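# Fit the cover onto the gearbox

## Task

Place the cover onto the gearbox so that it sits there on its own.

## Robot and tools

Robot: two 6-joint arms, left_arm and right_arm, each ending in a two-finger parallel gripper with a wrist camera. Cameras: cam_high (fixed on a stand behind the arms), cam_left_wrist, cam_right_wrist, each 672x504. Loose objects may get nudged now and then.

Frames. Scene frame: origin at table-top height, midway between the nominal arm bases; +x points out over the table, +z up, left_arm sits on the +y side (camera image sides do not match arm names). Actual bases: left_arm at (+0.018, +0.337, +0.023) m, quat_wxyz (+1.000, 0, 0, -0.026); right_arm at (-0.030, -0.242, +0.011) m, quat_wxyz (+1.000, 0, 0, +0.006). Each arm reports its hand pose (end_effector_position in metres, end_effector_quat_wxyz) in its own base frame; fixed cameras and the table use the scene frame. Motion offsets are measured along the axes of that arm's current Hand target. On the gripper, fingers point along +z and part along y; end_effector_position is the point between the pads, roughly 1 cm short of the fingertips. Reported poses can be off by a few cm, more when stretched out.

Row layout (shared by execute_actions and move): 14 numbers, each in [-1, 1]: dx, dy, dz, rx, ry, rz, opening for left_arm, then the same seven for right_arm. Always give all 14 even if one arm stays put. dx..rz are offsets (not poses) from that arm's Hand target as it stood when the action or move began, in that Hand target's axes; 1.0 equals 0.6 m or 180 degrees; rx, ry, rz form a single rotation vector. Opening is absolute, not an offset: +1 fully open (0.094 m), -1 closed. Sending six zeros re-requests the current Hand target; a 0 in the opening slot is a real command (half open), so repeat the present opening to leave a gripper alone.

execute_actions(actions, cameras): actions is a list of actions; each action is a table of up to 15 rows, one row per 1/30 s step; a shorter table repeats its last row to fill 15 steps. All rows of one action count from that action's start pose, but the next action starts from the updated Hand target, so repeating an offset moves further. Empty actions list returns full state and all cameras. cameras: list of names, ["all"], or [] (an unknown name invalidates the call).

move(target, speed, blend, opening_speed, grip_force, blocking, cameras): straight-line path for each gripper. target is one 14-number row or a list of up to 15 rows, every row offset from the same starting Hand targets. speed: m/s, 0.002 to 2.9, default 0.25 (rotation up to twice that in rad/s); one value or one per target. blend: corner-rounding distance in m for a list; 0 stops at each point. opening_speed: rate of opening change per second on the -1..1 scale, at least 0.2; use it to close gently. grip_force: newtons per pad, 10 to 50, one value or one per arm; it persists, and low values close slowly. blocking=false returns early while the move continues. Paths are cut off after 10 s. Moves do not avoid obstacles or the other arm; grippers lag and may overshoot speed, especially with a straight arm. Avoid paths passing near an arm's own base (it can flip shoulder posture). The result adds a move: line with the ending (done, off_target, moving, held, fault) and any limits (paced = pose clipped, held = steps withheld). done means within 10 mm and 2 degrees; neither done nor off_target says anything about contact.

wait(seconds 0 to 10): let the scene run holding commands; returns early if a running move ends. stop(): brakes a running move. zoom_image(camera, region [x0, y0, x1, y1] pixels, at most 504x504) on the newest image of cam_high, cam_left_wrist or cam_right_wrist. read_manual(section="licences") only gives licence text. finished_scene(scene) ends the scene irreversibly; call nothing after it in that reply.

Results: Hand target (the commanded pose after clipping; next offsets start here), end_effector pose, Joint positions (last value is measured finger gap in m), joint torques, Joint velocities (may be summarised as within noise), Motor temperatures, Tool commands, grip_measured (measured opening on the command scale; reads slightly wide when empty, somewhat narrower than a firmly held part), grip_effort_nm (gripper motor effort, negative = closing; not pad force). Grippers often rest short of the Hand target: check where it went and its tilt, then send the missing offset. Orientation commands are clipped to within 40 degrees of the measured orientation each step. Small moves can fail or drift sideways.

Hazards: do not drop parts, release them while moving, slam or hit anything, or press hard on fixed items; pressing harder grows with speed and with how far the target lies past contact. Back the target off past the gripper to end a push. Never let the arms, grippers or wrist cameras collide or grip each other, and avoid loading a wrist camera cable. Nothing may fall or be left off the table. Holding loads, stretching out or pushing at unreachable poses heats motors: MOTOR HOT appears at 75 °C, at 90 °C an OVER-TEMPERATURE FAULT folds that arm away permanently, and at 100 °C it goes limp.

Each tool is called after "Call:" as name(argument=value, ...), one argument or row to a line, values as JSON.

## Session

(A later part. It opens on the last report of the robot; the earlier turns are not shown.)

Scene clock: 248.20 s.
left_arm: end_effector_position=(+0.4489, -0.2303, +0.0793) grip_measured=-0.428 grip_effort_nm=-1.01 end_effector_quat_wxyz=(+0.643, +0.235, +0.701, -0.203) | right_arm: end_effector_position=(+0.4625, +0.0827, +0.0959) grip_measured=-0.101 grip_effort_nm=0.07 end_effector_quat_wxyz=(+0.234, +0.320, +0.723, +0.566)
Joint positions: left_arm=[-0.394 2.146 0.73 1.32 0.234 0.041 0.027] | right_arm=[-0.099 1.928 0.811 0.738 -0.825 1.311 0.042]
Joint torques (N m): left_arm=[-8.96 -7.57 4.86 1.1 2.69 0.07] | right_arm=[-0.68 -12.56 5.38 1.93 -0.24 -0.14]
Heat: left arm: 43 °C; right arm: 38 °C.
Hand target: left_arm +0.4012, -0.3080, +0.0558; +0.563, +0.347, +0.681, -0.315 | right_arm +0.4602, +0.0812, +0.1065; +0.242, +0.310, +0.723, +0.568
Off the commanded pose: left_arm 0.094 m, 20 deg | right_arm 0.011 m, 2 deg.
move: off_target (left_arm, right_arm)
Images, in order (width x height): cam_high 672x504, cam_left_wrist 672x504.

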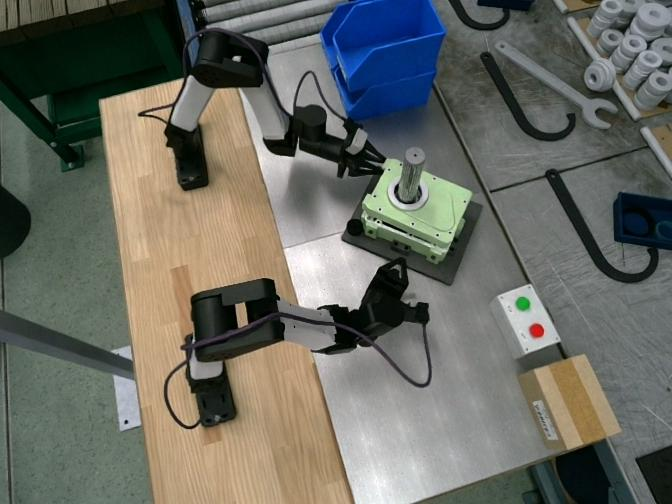

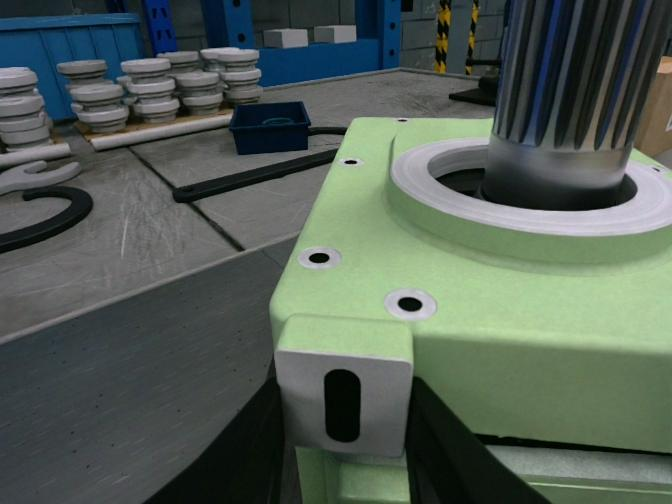

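Call:
move(
  target=[-0.06, 0, 0, 0, -0.015, 0, -0.6, 0, 0, 0, 0, 0, 0, -0.1],
  speed=0.08,
  cameras=["cam_left_wrist", "cam_high"],
)

Call:
zoom_image(
  camera="cam_high",
  region=[340, 150, 490, 285],
)

Scene clock: 250.17 s.
left_arm: end_effector_position=(+0.4443, -0.2323, +0.0809) grip_measured=-0.430 grip_effort_nm=-1.01 end_effector_quat_wxyz=(+0.627, +0.237, +0.713, -0.207) | right_arm: end_effector_position=(+0.4625, +0.0827, +0.0959) grip_measured=-0.101 grip_effort_nm=0.07 end_effector_quat_wxyz=(+0.234, +0.320, +0.723, +0.566)
Joint positions: left_arm=[-0.4 2.096 0.72 1.243 0.237 0.034 0.027] | right_arm=[-0.099 1.928 0.811 0.738 -0.825 1.311 0.042]
Joint torques (N m): left_arm=[-9.11 -10.32 8.16 1.33 2.62 -0.07] | right_arm=[-0.66 -12.55 5.38 1.92 -0.24 -0.13]
Heat: left arm: 43 °C; right arm: 38 °C.
Hand target: left_arm +0.4056, -0.3124, +0.0913; +0.578, +0.340, +0.668, -0.323 | right_arm +0.4602, +0.0812, +0.1065; +0.242, +0.310, +0.723, +0.568
Off the commanded pose: left_arm 0.089 m, 19 deg | right_arm 0.011 m, 2 deg.
move: off_target (left_arm, right_arm)
Images, in order (width x height): cam_high 672x504, cam_left_wrist 672x504.

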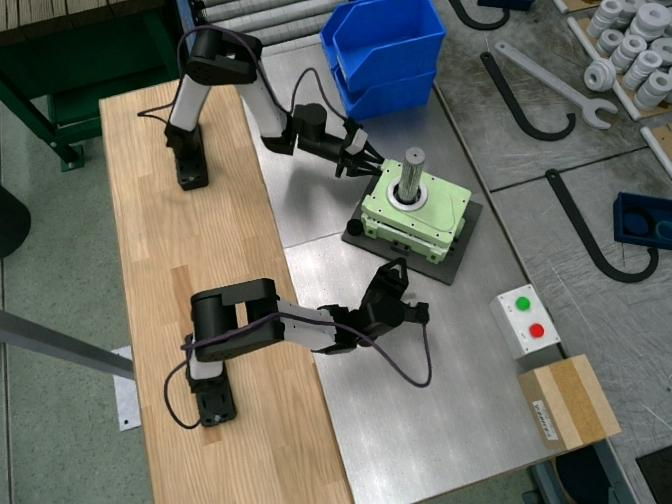

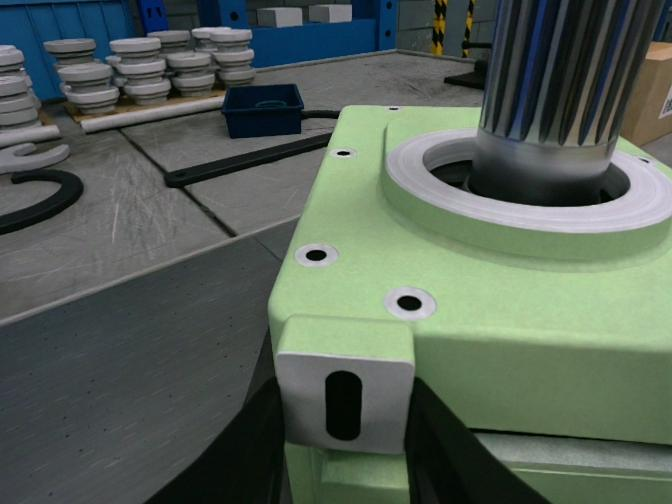

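Scaled by 3.360 from the camera's 672x504 image, which has a finer 960x720 frame.

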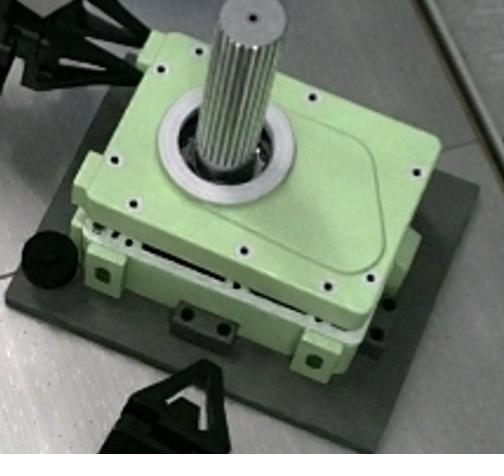

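Call:
move(
  target=[-0.04, -0.01, 0, 0, -0.015, 0, -0.6, 0, 0, 0, 0, 0, 0, -0.1],
  speed=0.08,
  cameras=["cam_left_wrist", "cam_high"],
)

Call:
zoom_image(
  camera="cam_high",
  region=[340, 150, 490, 285],
)

Scene clock: 252.40 s.
left_arm: end_effector_position=(+0.4426, -0.2336, +0.0830) grip_measured=-0.430 grip_effort_nm=-1.01 end_effector_quat_wxyz=(+0.616, +0.236, +0.723, -0.204) | right_arm: end_effector_position=(+0.4625, +0.0827, +0.0959) grip_measured=-0.101 grip_effort_nm=0.07 end_effector_quat_wxyz=(+0.234, +0.320, +0.723, +0.566)
Joint positions: left_arm=[-0.408 2.057 0.72 1.174 0.226 0.032 0.027] | right_arm=[-0.099 1.928 0.811 0.738 -0.825 1.311 0.042]
Joint torques (N m): left_arm=[-9.73 -11.38 8.51 1.87 2.64 -0.26] | right_arm=[-0.65 -12.56 5.38 1.92 -0.25 -0.14]
Heat: left arm: 43 °C; right arm: 38 °C.
Hand target: left_arm +0.4031, -0.3176, +0.1152; +0.594, +0.332, +0.654, -0.331 | right_arm +0.4602, +0.0812, +0.1065; +0.242, +0.310, +0.723, +0.568
Off the commanded pose: left_arm 0.098 m, 20 deg | right_arm 0.011 m, 2 deg.
move: off_target (left_arm, right_arm)
Images, in order (width x height): cam_high 672x504, cam_left_wrist 672x504.

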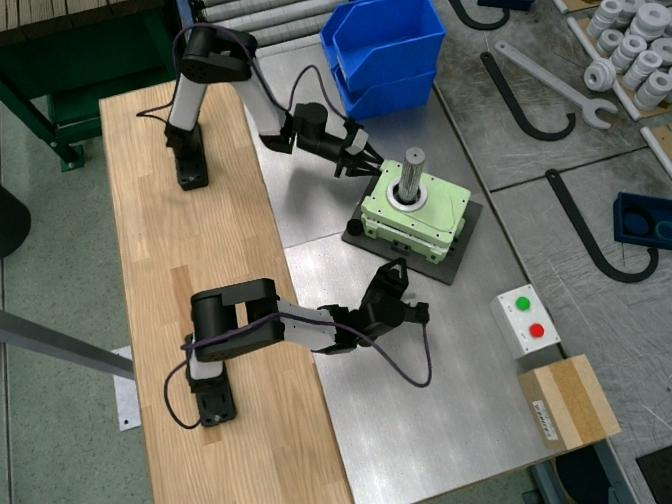

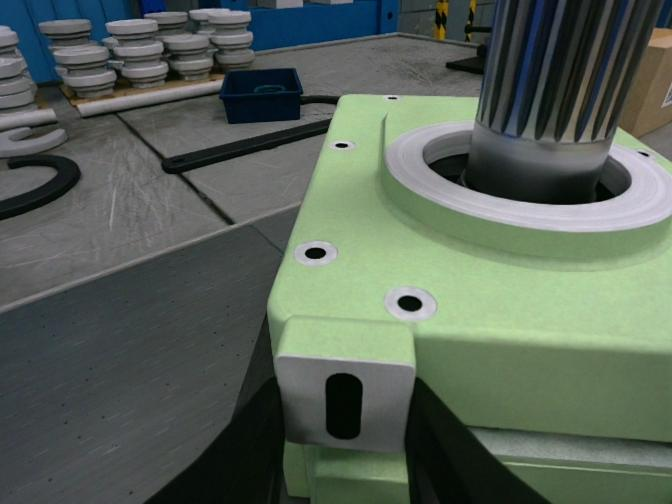

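Scaled by 3.360 from the camera's 672x504 image, which has a finer 960x720 frame.

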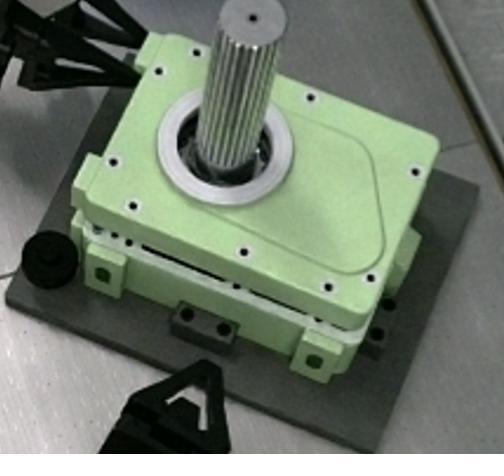

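Call:
move(
  target=[0.09, -0.01, 0.02, 0, 0.03, 0, -0.6, 0, 0, 0, 0, 0, 0, -0.1],
  speed=0.1,
  cameras=["cam_left_wrist", "cam_high"],
)

Call:
zoom_image(
  camera="cam_high",
  region=[340, 150, 490, 285],
)

Scene clock: 254.13 s.
left_arm: end_effector_position=(+0.4430, -0.2341, +0.0801) grip_measured=-0.431 grip_effort_nm=-1.01 end_effector_quat_wxyz=(+0.631, +0.233, +0.712, -0.201) | right_arm: end_effector_position=(+0.4625, +0.0827, +0.0959) grip_measured=-0.101 grip_effort_nm=0.07 end_effector_quat_wxyz=(+0.234, +0.320, +0.723, +0.566)
Joint positions: left_arm=[-0.414 2.104 0.715 1.263 0.209 0.033 0.027] | right_arm=[-0.099 1.928 0.811 0.738 -0.825 1.311 0.042]
Joint torques (N m): left_arm=[-11.99 -5.33 8.29 1.28 2.47 0.1] | right_arm=[-0.65 -12.55 5.42 1.93 -0.23 -0.14]
Heat: left arm: 43 °C; right arm: 38 °C.
Hand target: left_arm +0.4008, -0.3286, +0.0608; +0.563, +0.347, +0.681, -0.315 | right_arm +0.4602, +0.0812, +0.1065; +0.242, +0.310, +0.723, +0.568
Off the commanded pose: left_arm 0.105 m, 20 deg | right_arm 0.011 m, 2 deg.
move: off_target (left_arm, right_arm)
Images, in order (width x height): cam_high 672x504, cam_left_wrist 672x504.

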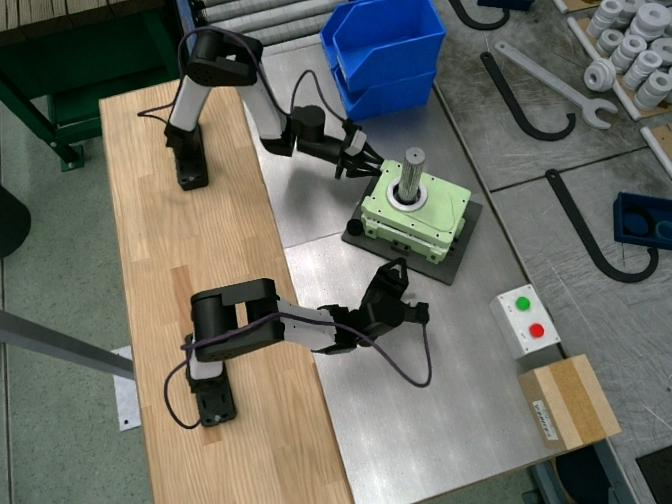

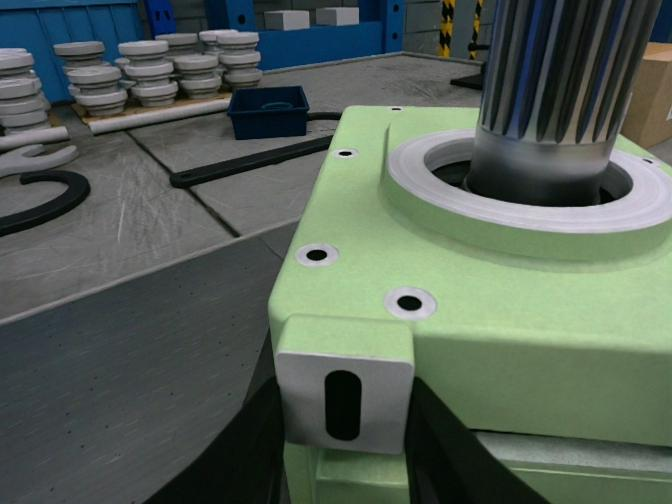

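Scaled by 3.360 from the camera's 672x504 image, which has a finer 960x720 frame.

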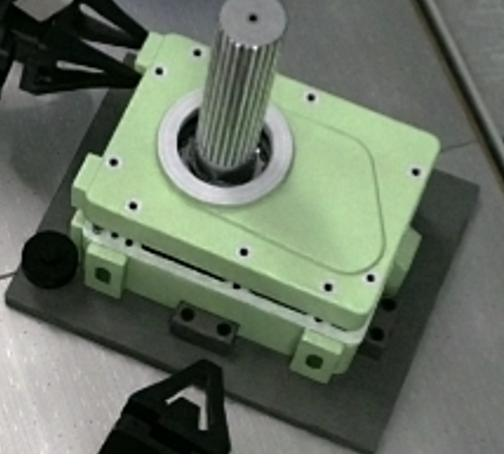

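Call:
move(
  target=[-0.0813, 0.063, -0.0342, -0.0194, 0, 0, -0.6, 0, 0, 0, 0, 0, 0, -0.1],
  speed=0.08,
  cameras=["cam_left_wrist", "cam_high"],
)

Call:
zoom_image(
  camera="cam_high",
  region=[340, 150, 490, 285],
)

Scene clock: 259.23 s.
left_arm: end_effector_position=(+0.4459, -0.2318, +0.0828) grip_measured=-0.431 grip_effort_nm=-1.01 end_effector_quat_wxyz=(+0.585, +0.249, +0.746, -0.199) | right_arm: end_effector_position=(+0.4625, +0.0827, +0.0959) grip_measured=-0.101 grip_effort_nm=0.07 end_effector_quat_wxyz=(+0.234, +0.320, +0.723, +0.566)
Joint positions: left_arm=[-0.394 1.995 0.757 0.992 0.248 0.057 0.027] | right_arm=[-0.099 1.928 0.811 0.738 -0.825 1.311 0.042]
Joint torques (N m): left_arm=[-6.31 -9.65 11.54 1.64 2.24 0.07] | right_arm=[-0.66 -12.53 5.37 1.93 -0.24 -0.14]
Heat: left arm: 43 °C; right arm: 39 °C.
Hand target: left_arm +0.4270, -0.2965, +0.1110; +0.573, +0.330, +0.690, -0.294 | right_arm +0.4602, +0.0812, +0.1065; +0.242, +0.310, +0.723, +0.568
Off the commanded pose: left_arm 0.073 m, 16 deg | right_arm 0.011 m, 2 deg.
move: off_target (left_arm, right_arm)
Images, in order (width x height): cam_high 672x504, cam_left_wrist 672x504.

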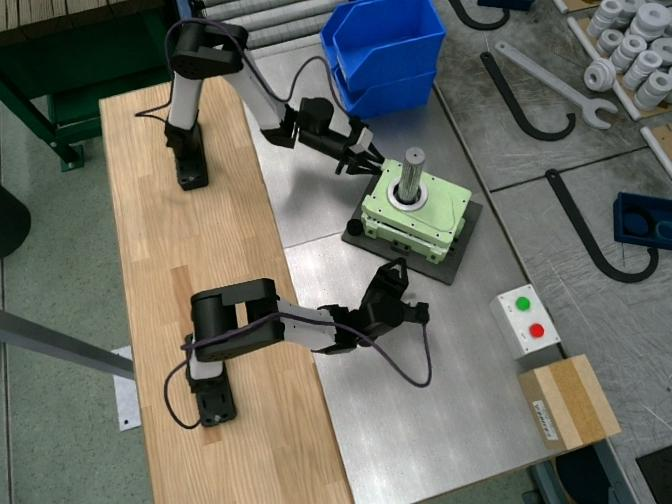

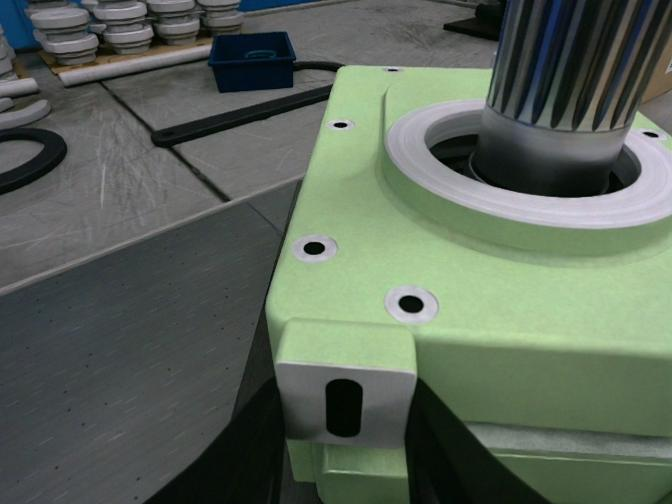

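Scaled by 3.360 from the camera's 672x504 image, which has a finer 960x720 frame.

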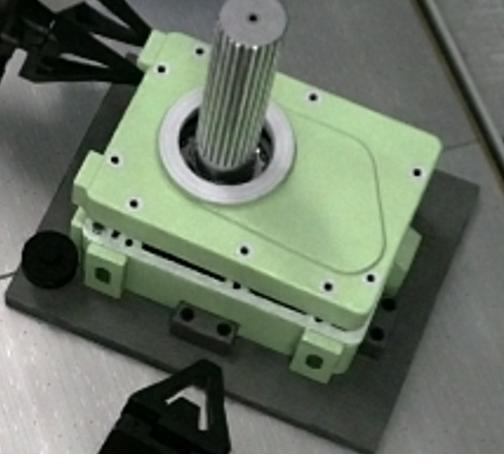

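Call:
move(
  target=[-0.06, 0, 0, 0, 0, 0, -0.6, 0, 0, 0, 0, 0, 0, -0.1],
  speed=0.08,
  cameras=["cam_left_wrist", "cam_right_wrist"],
)

Scene clock: 264.53 s.
left_arm: end_effector_position=(+0.4451, -0.2323, +0.0859) grip_measured=-0.431 grip_effort_nm=-1.01 end_effector_quat_wxyz=(+0.541, +0.260, +0.776, -0.193) | right_arm: end_effector_position=(+0.4625, +0.0827, +0.0959) grip_measured=-0.101 grip_effort_nm=0.07 end_effector_quat_wxyz=(+0.234, +0.320, +0.723, +0.566)
Joint positions: left_arm=[-0.393 1.913 0.813 0.741 0.255 0.076 0.027] | right_arm=[-0.099 1.928 0.811 0.738 -0.825 1.311 0.042]
Joint torques (N m): left_arm=[-6.46 -11.41 12.38 2.34 2.2 -0.01] | right_arm=[-0.68 -12.53 5.39 1.93 -0.24 -0.14]
Motor temperatures (°C): left_arm=[24 35 38 43 27 22 23] | right_arm=[22 39 28 34 20 18 19]
Heat: left arm: 43 °C; right arm: 39 °C.
Hand target: left_arm +0.4316, -0.3006, +0.1464; +0.573, +0.330, +0.690, -0.294 | right_arm +0.4602, +0.0812, +0.1065; +0.242, +0.310, +0.723, +0.568
Off the commanded pose: left_arm 0.092 m, 18 deg | right_arm 0.011 m, 2 deg.
move: off_target (left_arm, right_arm)
Images, in order (width x height): cam_left_wrist 672x504, cam_right_wrist 672x504.

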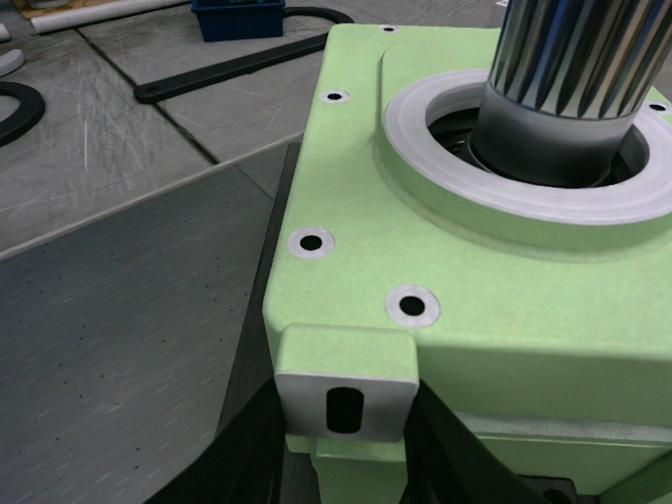

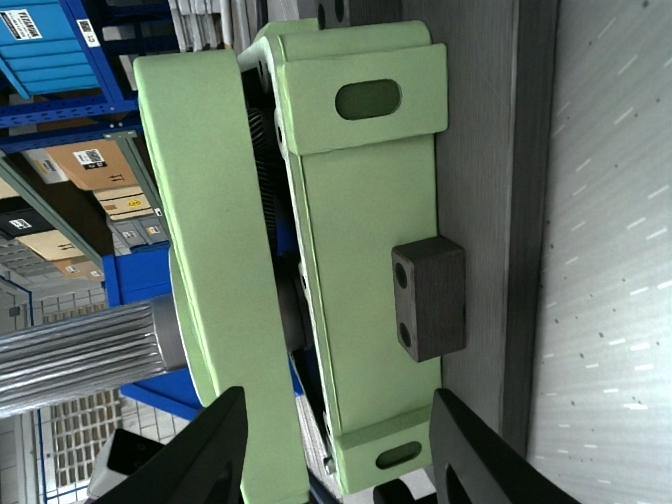

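Call:
zoom_image(
  camera="cam_right_wrist",
  region=[220, 40, 330, 200],
)

Call:
zoom_image(
  camera="cam_right_wrist",
  region=[240, 180, 350, 340],
)

Call:
zoom_image(
  camera="cam_right_wrist",
  region=[250, 330, 360, 490],
)

Scaled by 3.150 from the camera's 672x504 image, which has a finer 960x720 frame.

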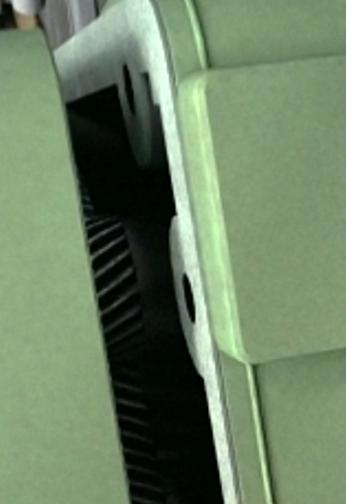

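Scaled by 3.150 from the camera's 672x504 image, which has a finer 960x720 frame.

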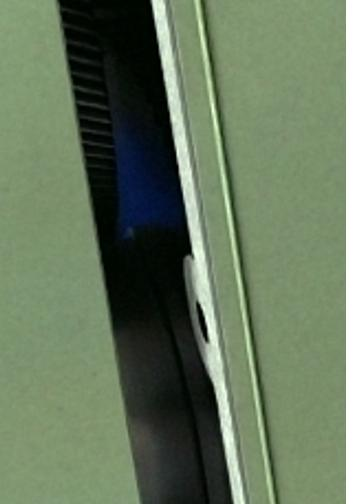

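Scaled by 3.150 from the camera's 672x504 image, which has a finer 960x720 frame.

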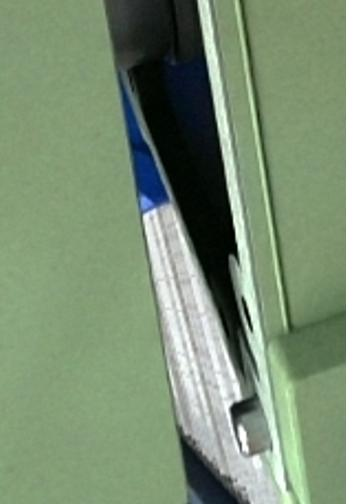

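Call:
move(
  target=[0, 0, 0, 0, 0, 0, -0.6, 0.115, 0.0197, -0.129, 0, 0, 0, -0.1],
  speed=0.2,
  cameras=["cam_right_wrist"],
)

Scene clock: 269.63 s.
left_arm: end_effector_position=(+0.4450, -0.2323, +0.0858) grip_measured=-0.431 grip_effort_nm=-1.01 end_effector_quat_wxyz=(+0.541, +0.260, +0.776, -0.192) | right_arm: end_effector_position=(+0.3628, +0.0821, +0.1338) grip_measured=-0.101 grip_effort_nm=0.07 end_effector_quat_wxyz=(+0.239, +0.315, +0.722, +0.567)
Joint positions: left_arm=[-0.393 1.913 0.813 0.74 0.255 0.076 0.027] | right_arm=[-0.142 1.457 0.465 0.609 -0.866 1.287 0.042]
Joint torques (N m): left_arm=[-6.48 -11.45 12.42 2.34 2.2 -0.01] | right_arm=[-0.7 -6.94 6.01 1.9 -0.27 -0.14]
Heat: left arm: 45 °C; right arm: 39 °C.
Hand target: left_arm +0.4316, -0.3006, +0.1464; +0.573, +0.330, +0.690, -0.294 | right_arm +0.3601, +0.0812, +0.1364; +0.242, +0.310, +0.723, +0.568
Off the commanded pose: left_arm 0.092 m, 18 deg | right_arm 0.004 m, 1 deg.
move: off_target (left_arm)
Images, in order (width x height): cam_right_wrist 672x504.

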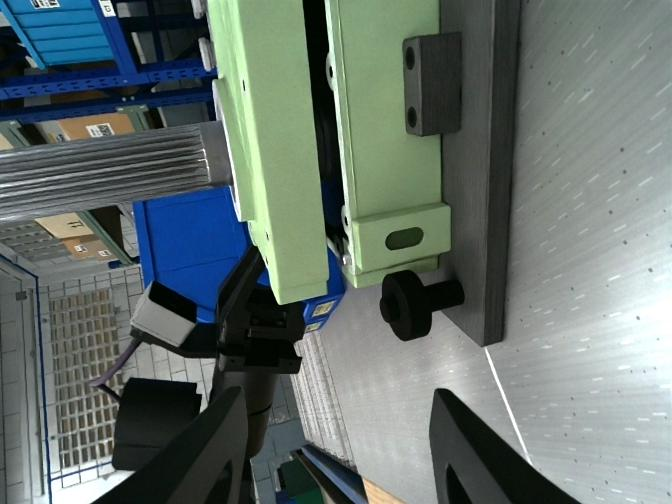

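Call:
zoom_image(
  camera="cam_right_wrist",
  region=[190, 130, 450, 350],
)

Scaled by 1.938 from the camera's 672x504 image, which has a finer 960x720 frame.

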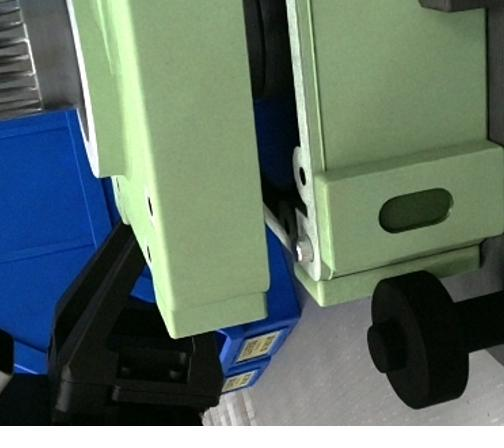

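Call:
move(
  target=[0.12, 0.0947, 0.005, -0.08, 0, 0, -0.6, 0, 0, 0, 0, 0, 0, -0.1],
  speed=0.08,
  cameras=["cam_left_wrist", "cam_right_wrist"],
)

Scene clock: 273.73 s.
left_arm: end_effector_position=(+0.4595, -0.2369, +0.0781) grip_measured=-0.431 grip_effort_nm=-1.01 end_effector_quat_wxyz=(+0.612, +0.247, +0.723, -0.203) | right_arm: end_effector_position=(+0.3627, +0.0821, +0.1337) grip_measured=-0.101 grip_effort_nm=0.07 end_effector_quat_wxyz=(+0.239, +0.315, +0.722, +0.567)
Joint positions: left_arm=[-0.391 2.104 0.799 1.132 0.254 0.053 0.027] | right_arm=[-0.142 1.457 0.465 0.609 -0.866 1.287 0.042]
Joint torques (N m): left_arm=[-4.14 -4.88 11.99 1.57 -0.31 0.09] | right_arm=[-0.73 -6.95 6 1.9 -0.27 -0.14]
Heat: left arm: 45 °C; right arm: 38 °C.
Hand target: left_arm +0.4693, -0.2599, +0.0734; +0.610, +0.255, +0.722, -0.205 | right_arm +0.3601, +0.0812, +0.1364; +0.242, +0.310, +0.723, +0.568
Off the commanded pose: left_arm 0.025 m, 1 deg | right_arm 0.004 m, 1 deg.
move: off_target (left_arm)
Images, in order (width x height): cam_left_wrist 672x504, cam_right_wrist 672x504.

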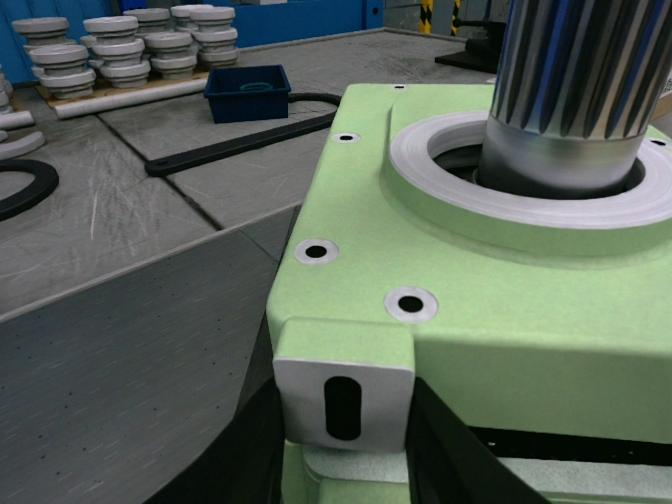

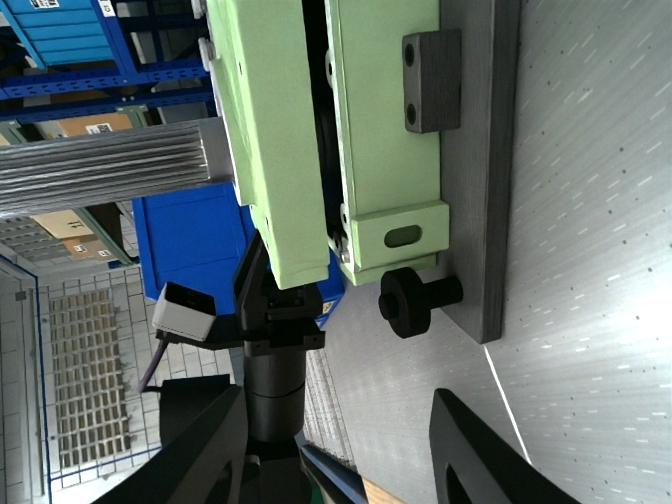

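Call:
move(
  target=[0.0367, 0.0007, -0.0645, 0, 0, 0, -0.6, 0, 0, 0, 0, 0, 0, -0.1],
  speed=0.08,
  cameras=["cam_left_wrist", "cam_right_wrist"],
)

Scene clock: 275.37 s.
left_arm: end_effector_position=(+0.4465, -0.2329, +0.0736) grip_measured=-0.431 grip_effort_nm=-1.01 end_effector_quat_wxyz=(+0.625, +0.244, +0.714, -0.203) | right_arm: end_effector_position=(+0.3627, +0.0821, +0.1337) grip_measured=-0.101 grip_effort_nm=0.07 end_effector_quat_wxyz=(+0.239, +0.315, +0.722, +0.567)
Joint positions: left_arm=[-0.397 2.123 0.732 1.249 0.244 0.049 0.027] | right_arm=[-0.142 1.457 0.465 0.609 -0.866 1.287 0.042]
Joint torques (N m): left_arm=[-0.23 -7.45 2.1 1.86 0.17 0.21] | right_arm=[-0.76 -6.94 6.01 1.9 -0.26 -0.13]
Heat: left arm: 45 °C; right arm: 38 °C.
Hand target: left_arm +0.4367, -0.2335, +0.0583; +0.610, +0.255, +0.722, -0.205 | right_arm +0.3601, +0.0812, +0.1364; +0.242, +0.310, +0.723, +0.568
Off the commanded pose: left_arm 0.018 m, 2 deg | right_arm 0.004 m, 1 deg.
move: off_target (left_arm)
Images, in order (width x height): cam_left_wrist 672x504, cam_right_wrist 672x504.

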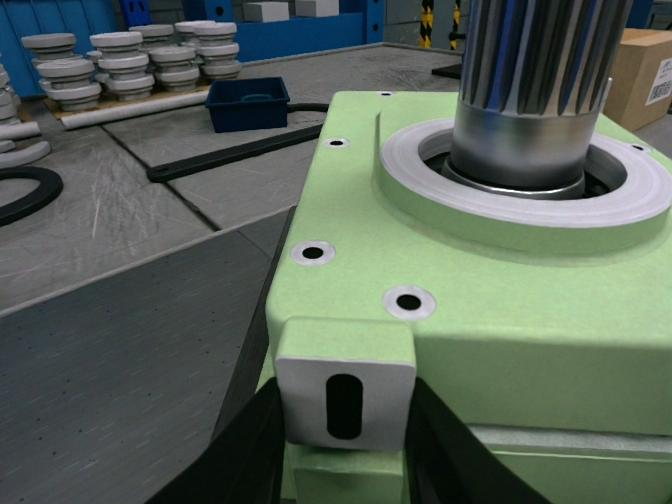

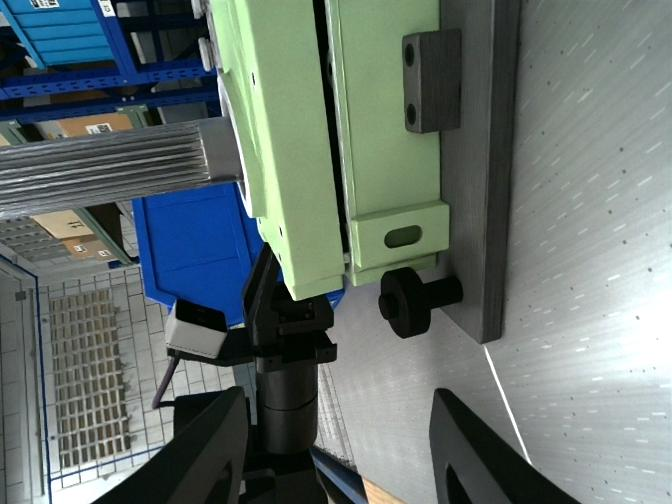

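Call:
zoom_image(
  camera="cam_left_wrist",
  region=[240, 330, 672, 504],
)

Call:
zoom_image(
  camera="cam_right_wrist",
  region=[190, 130, 450, 350],
)

Call:
zoom_image(
  camera="cam_right_wrist",
  region=[190, 0, 450, 220],
)

Call:
wait(
  seconds=0.1,
  cameras=["cam_high"],
)

Call:
zoom_image(
  camera="cam_high",
  region=[340, 150, 490, 285],
)

Scaled by 1.167 from the camera's 672x504 image, which has a finer 960x720 frame.

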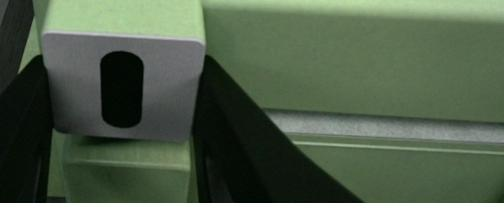

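Scaled by 1.938 from the camera's 672x504 image, which has a finer 960x720 frame.

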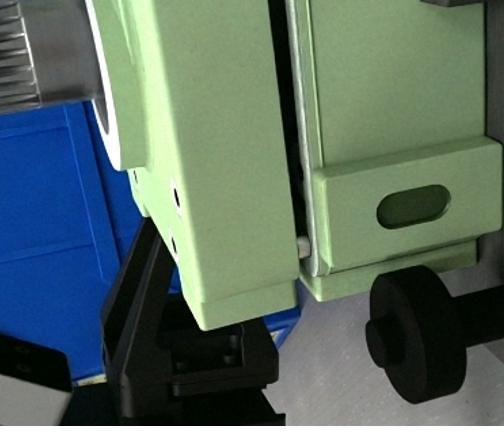

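Scaled by 1.938 from the camera's 672x504 image, which has a finer 960x720 frame.

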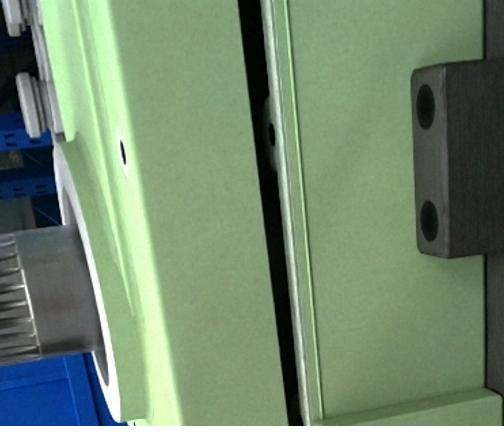

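Scene clock: 275.83 s.
left_arm: end_effector_position=(+0.4465, -0.2329, +0.0737) grip_measured=-0.431 grip_effort_nm=-1.01 end_effector_quat_wxyz=(+0.625, +0.244, +0.713, -0.203) | right_arm: end_effector_position=(+0.3627, +0.0821, +0.1337) grip_measured=-0.101 grip_effort_nm=0.07 end_effector_quat_wxyz=(+0.239, +0.315, +0.722, +0.567)
Joint positions: left_arm=[-0.397 2.123 0.732 1.25 0.244 0.049 0.027] | right_arm=[-0.142 1.457 0.465 0.609 -0.866 1.287 0.042]
Joint torques (N m): left_arm=[-0.25 -7.41 2.1 1.88 0.18 0.2] | right_arm=[-0.75 -6.94 6.02 1.91 -0.26 -0.14]
Heat: left arm: 45 °C; right arm: 38 °C.
Hand target: left_arm +0.4367, -0.2335, +0.0584; +0.610, +0.255, +0.722, -0.205 | right_arm +0.3601, +0.0812, +0.1364; +0.242, +0.310, +0.723, +0.568
Tool commands: left_gripper/opening=-0.6 right_gripper/opening=-0.1
Off the commanded pose: left_arm 0.018 m, 2 deg | right_arm 0.004 m, 1 deg.
wait: 0.10 s; at rest from the start
Images, in order (width x height): cam_high 672x504.

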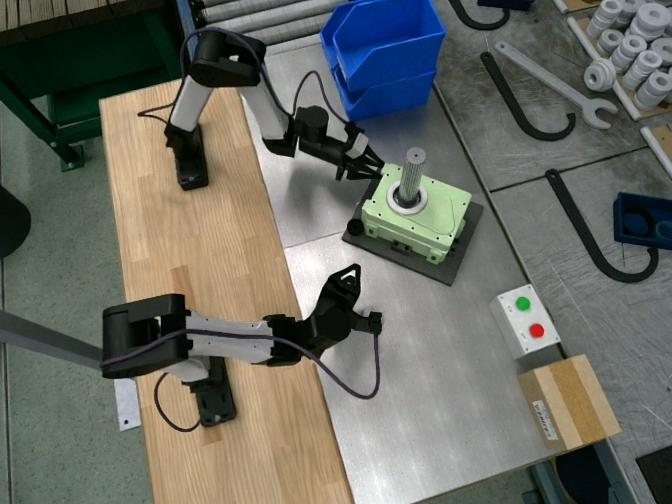

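Scaled by 3.360 from the camera's 672x504 image, which has a finer 960x720 frame.

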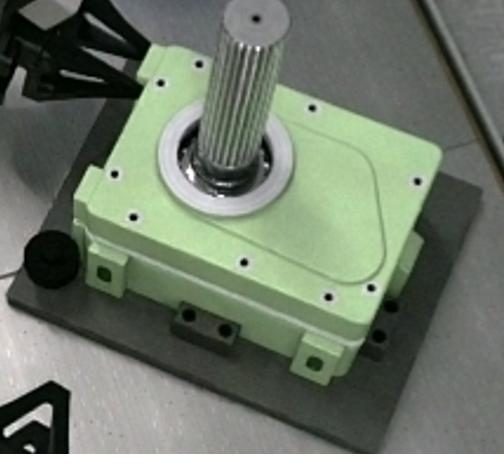

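Call:
move(
  target=[
    [-0.027, 0.0113, 0.0077, 0, 0, 0, -0.6, -0.115, -0.0197, 0.129, 0, 0, 0, -0.1],
    [-0.027, 0.0113, 0.0077, 0, 0, 0, -0.2, -0.115, -0.0197, 0.129, 0, 0, 0, -0.1],
    [-0.045, 0.0113, -0.14, 0, 0, 0, -0.2, -0.115, -0.0197, 0.129, 0, 0, 0, -0.1],
  ],
  speed=[0.1, 0.1, 0.12],
  cameras=["cam_left_wrist", "cam_right_wrist", "cam_high"],
)

Scene clock: 280.87 s.
left_arm: end_effector_position=(+0.3807, -0.1810, +0.0889) grip_measured=-0.202 grip_effort_nm=0.12 end_effector_quat_wxyz=(+0.597, +0.247, +0.734, -0.208) | right_arm: end_effector_position=(+0.4524, +0.0801, +0.0993) grip_measured=-0.101 grip_effort_nm=0.07 end_effector_quat_wxyz=(+0.229, +0.318, +0.725, +0.566)
Joint positions: left_arm=[-0.302 1.81 0.419 1.176 0.351 0.064 0.037] | right_arm=[-0.112 1.888 0.781 0.712 -0.844 1.297 0.042]
Joint torques (N m): left_arm=[0.54 -8.42 3.84 1.94 0.11 0.26] | right_arm=[0.29 -8.51 8.17 2.18 -0.03 0]
Heat: left arm: 45 °C; right arm: 37 °C.
Hand target: left_arm +0.3792, -0.1803, +0.0995; +0.610, +0.255, +0.722, -0.205 | right_arm +0.4601, +0.0813, +0.1065; +0.242, +0.310, +0.723, +0.568
Off the commanded pose: left_arm 0.011 m, 2 deg | right_arm 0.011 m, 2 deg.
move: off_target (left_arm, right_arm)

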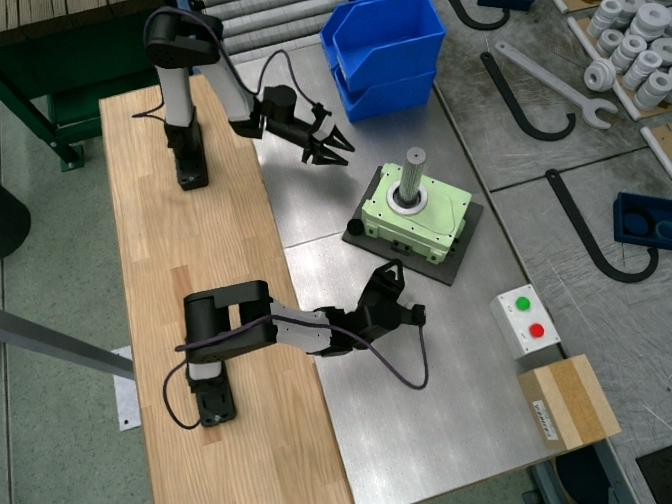

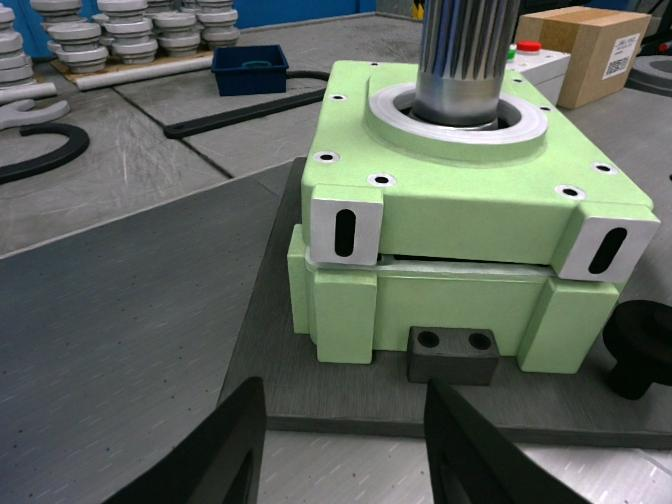

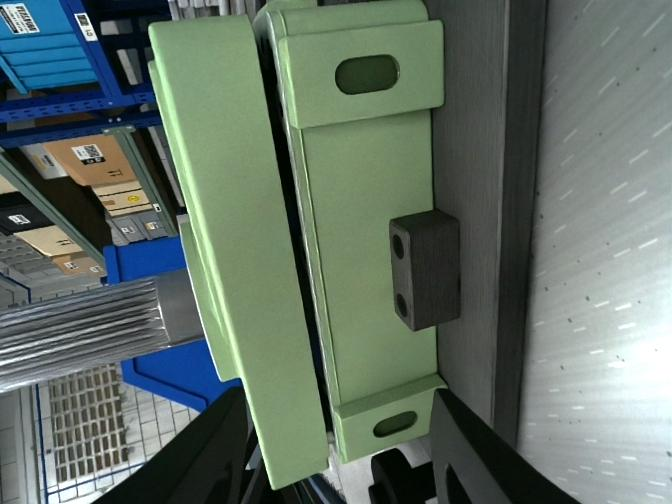

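Call:
zoom_image(
  camera="cam_left_wrist",
  region=[280, 160, 480, 380],
)

Call:
zoom_image(
  camera="cam_left_wrist",
  region=[470, 160, 672, 400],
)

Call:
zoom_image(
  camera="cam_right_wrist",
  region=[140, 0, 460, 240],
)

Call:
zoom_image(
  camera="cam_right_wrist",
  region=[200, 260, 460, 500],
)

Call:
zoom_image(
  camera="cam_high",
  region=[340, 150, 490, 285],
)

Scaled by 2.291 from the camera's 672x504 image, which has a finer 960x720 frame.

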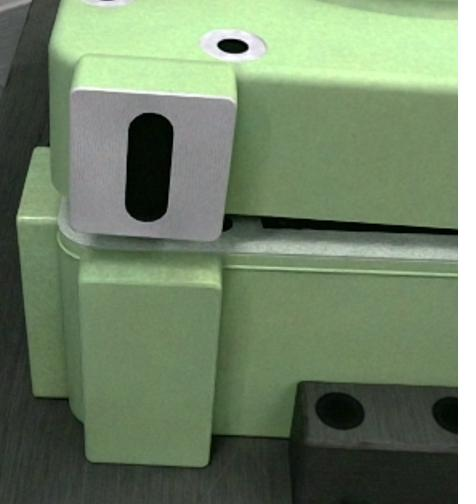

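Scaled by 2.100 from the camera's 672x504 image, which has a finer 960x720 frame.

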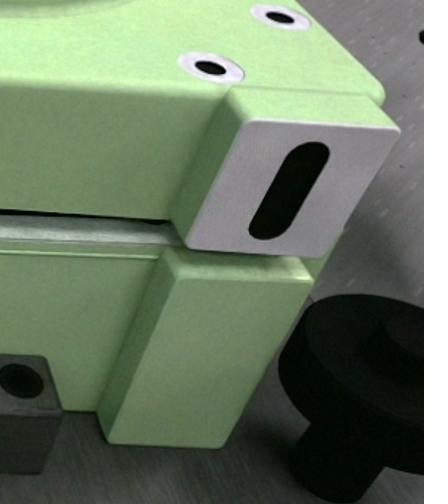

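Scaled by 1.575 from the camera's 672x504 image, which has a finer 960x720 frame.

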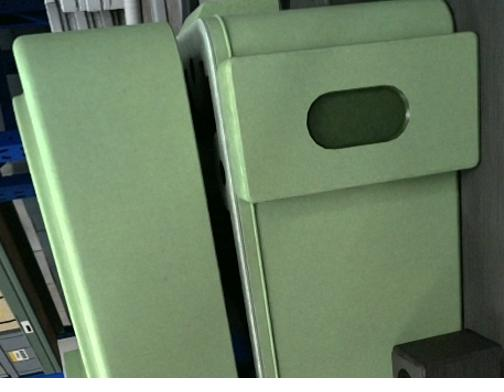

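Scaled by 1.938 from the camera's 672x504 image, which has a finer 960x720 frame.

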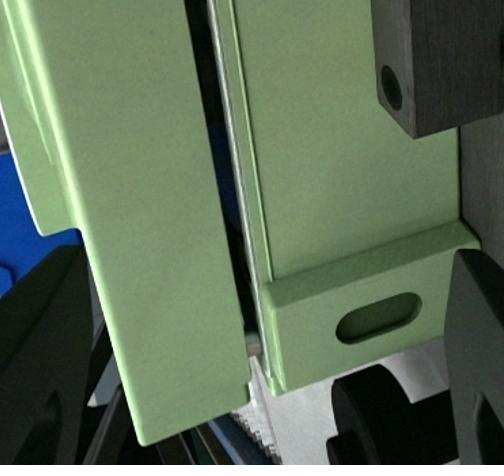

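Scaled by 3.360 from the camera's 672x504 image, which has a finer 960x720 frame.

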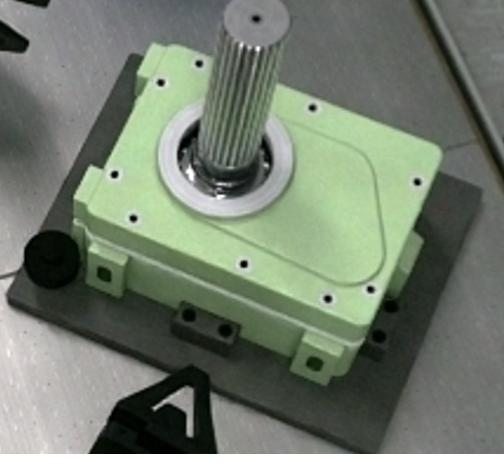

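Call:
move(
  target=[
    [-0.119, -0.0245, 0, 0, 0, 0, -1, 0.0004, 0.1838, -0.045, 0, 0, 0, -1],
    [-0.1322, -0.1783, 0.1547, 0.006, 0.1009, -0.003, -1, -0.1006, 0.2153, 0.294, 0.0756, 0.0185, -0.0131, -1],
  ],
  speed=[0.2, 0.2],
  blend=[0.03, 0],
  cameras=["cam_high", "cam_left_wrist", "cam_right_wrist"],
)

Scene clock: 296.23 s.
left_arm: end_effector_position=(+0.3864, -0.3268, +0.1488) grip_measured=-0.992 grip_effort_nm=-0.43 end_effector_quat_wxyz=(+0.471, +0.298, +0.812, -0.174) | right_arm: end_effector_position=(+0.6462, +0.1777, +0.1882) grip_measured=-0.993 grip_effort_nm=-0.36 end_effector_quat_wxyz=(+0.190, +0.306, +0.797, +0.485)
Joint positions: left_arm=[-0.701 1.724 1.064 0.142 0.004 0 0] | right_arm=[0.117 2.528 2.463 -0.532 -0.621 1.187 0]
Joint torques (N m): left_arm=[-0.21 -7.34 10.84 1.79 -0.27 -0.07] | right_arm=[-0.13 -15.17 10.44 1.77 -0.08 -0.09]
Heat: left arm: 44 °C; right arm: 36 °C.
Hand target: left_arm +0.3949, -0.3301, +0.1600; +0.485, +0.287, +0.808, -0.172 | right_arm +0.6479, +0.1771, +0.1900; +0.194, +0.305, +0.798, +0.482
Off the commanded pose: left_arm 0.014 m, 2 deg | right_arm 0.003 m, 1 deg.
move: off_target (left_arm)

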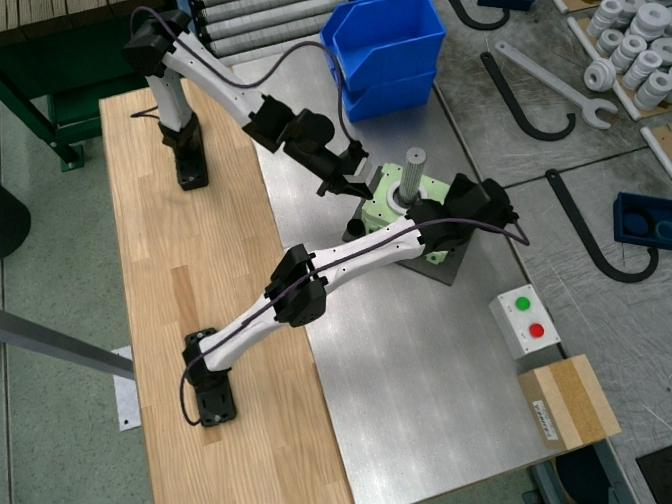

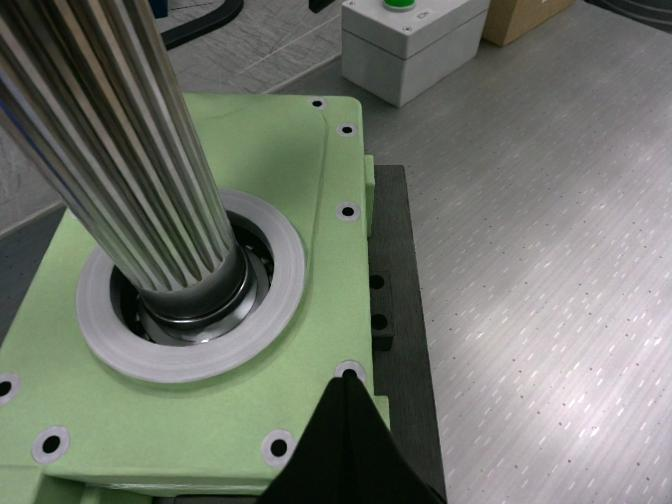

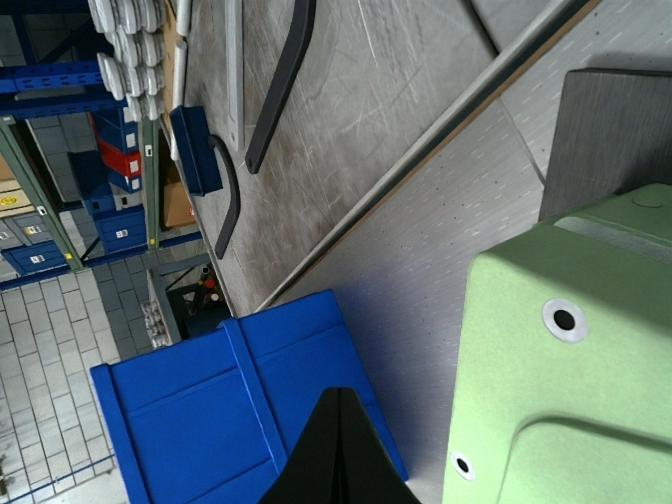

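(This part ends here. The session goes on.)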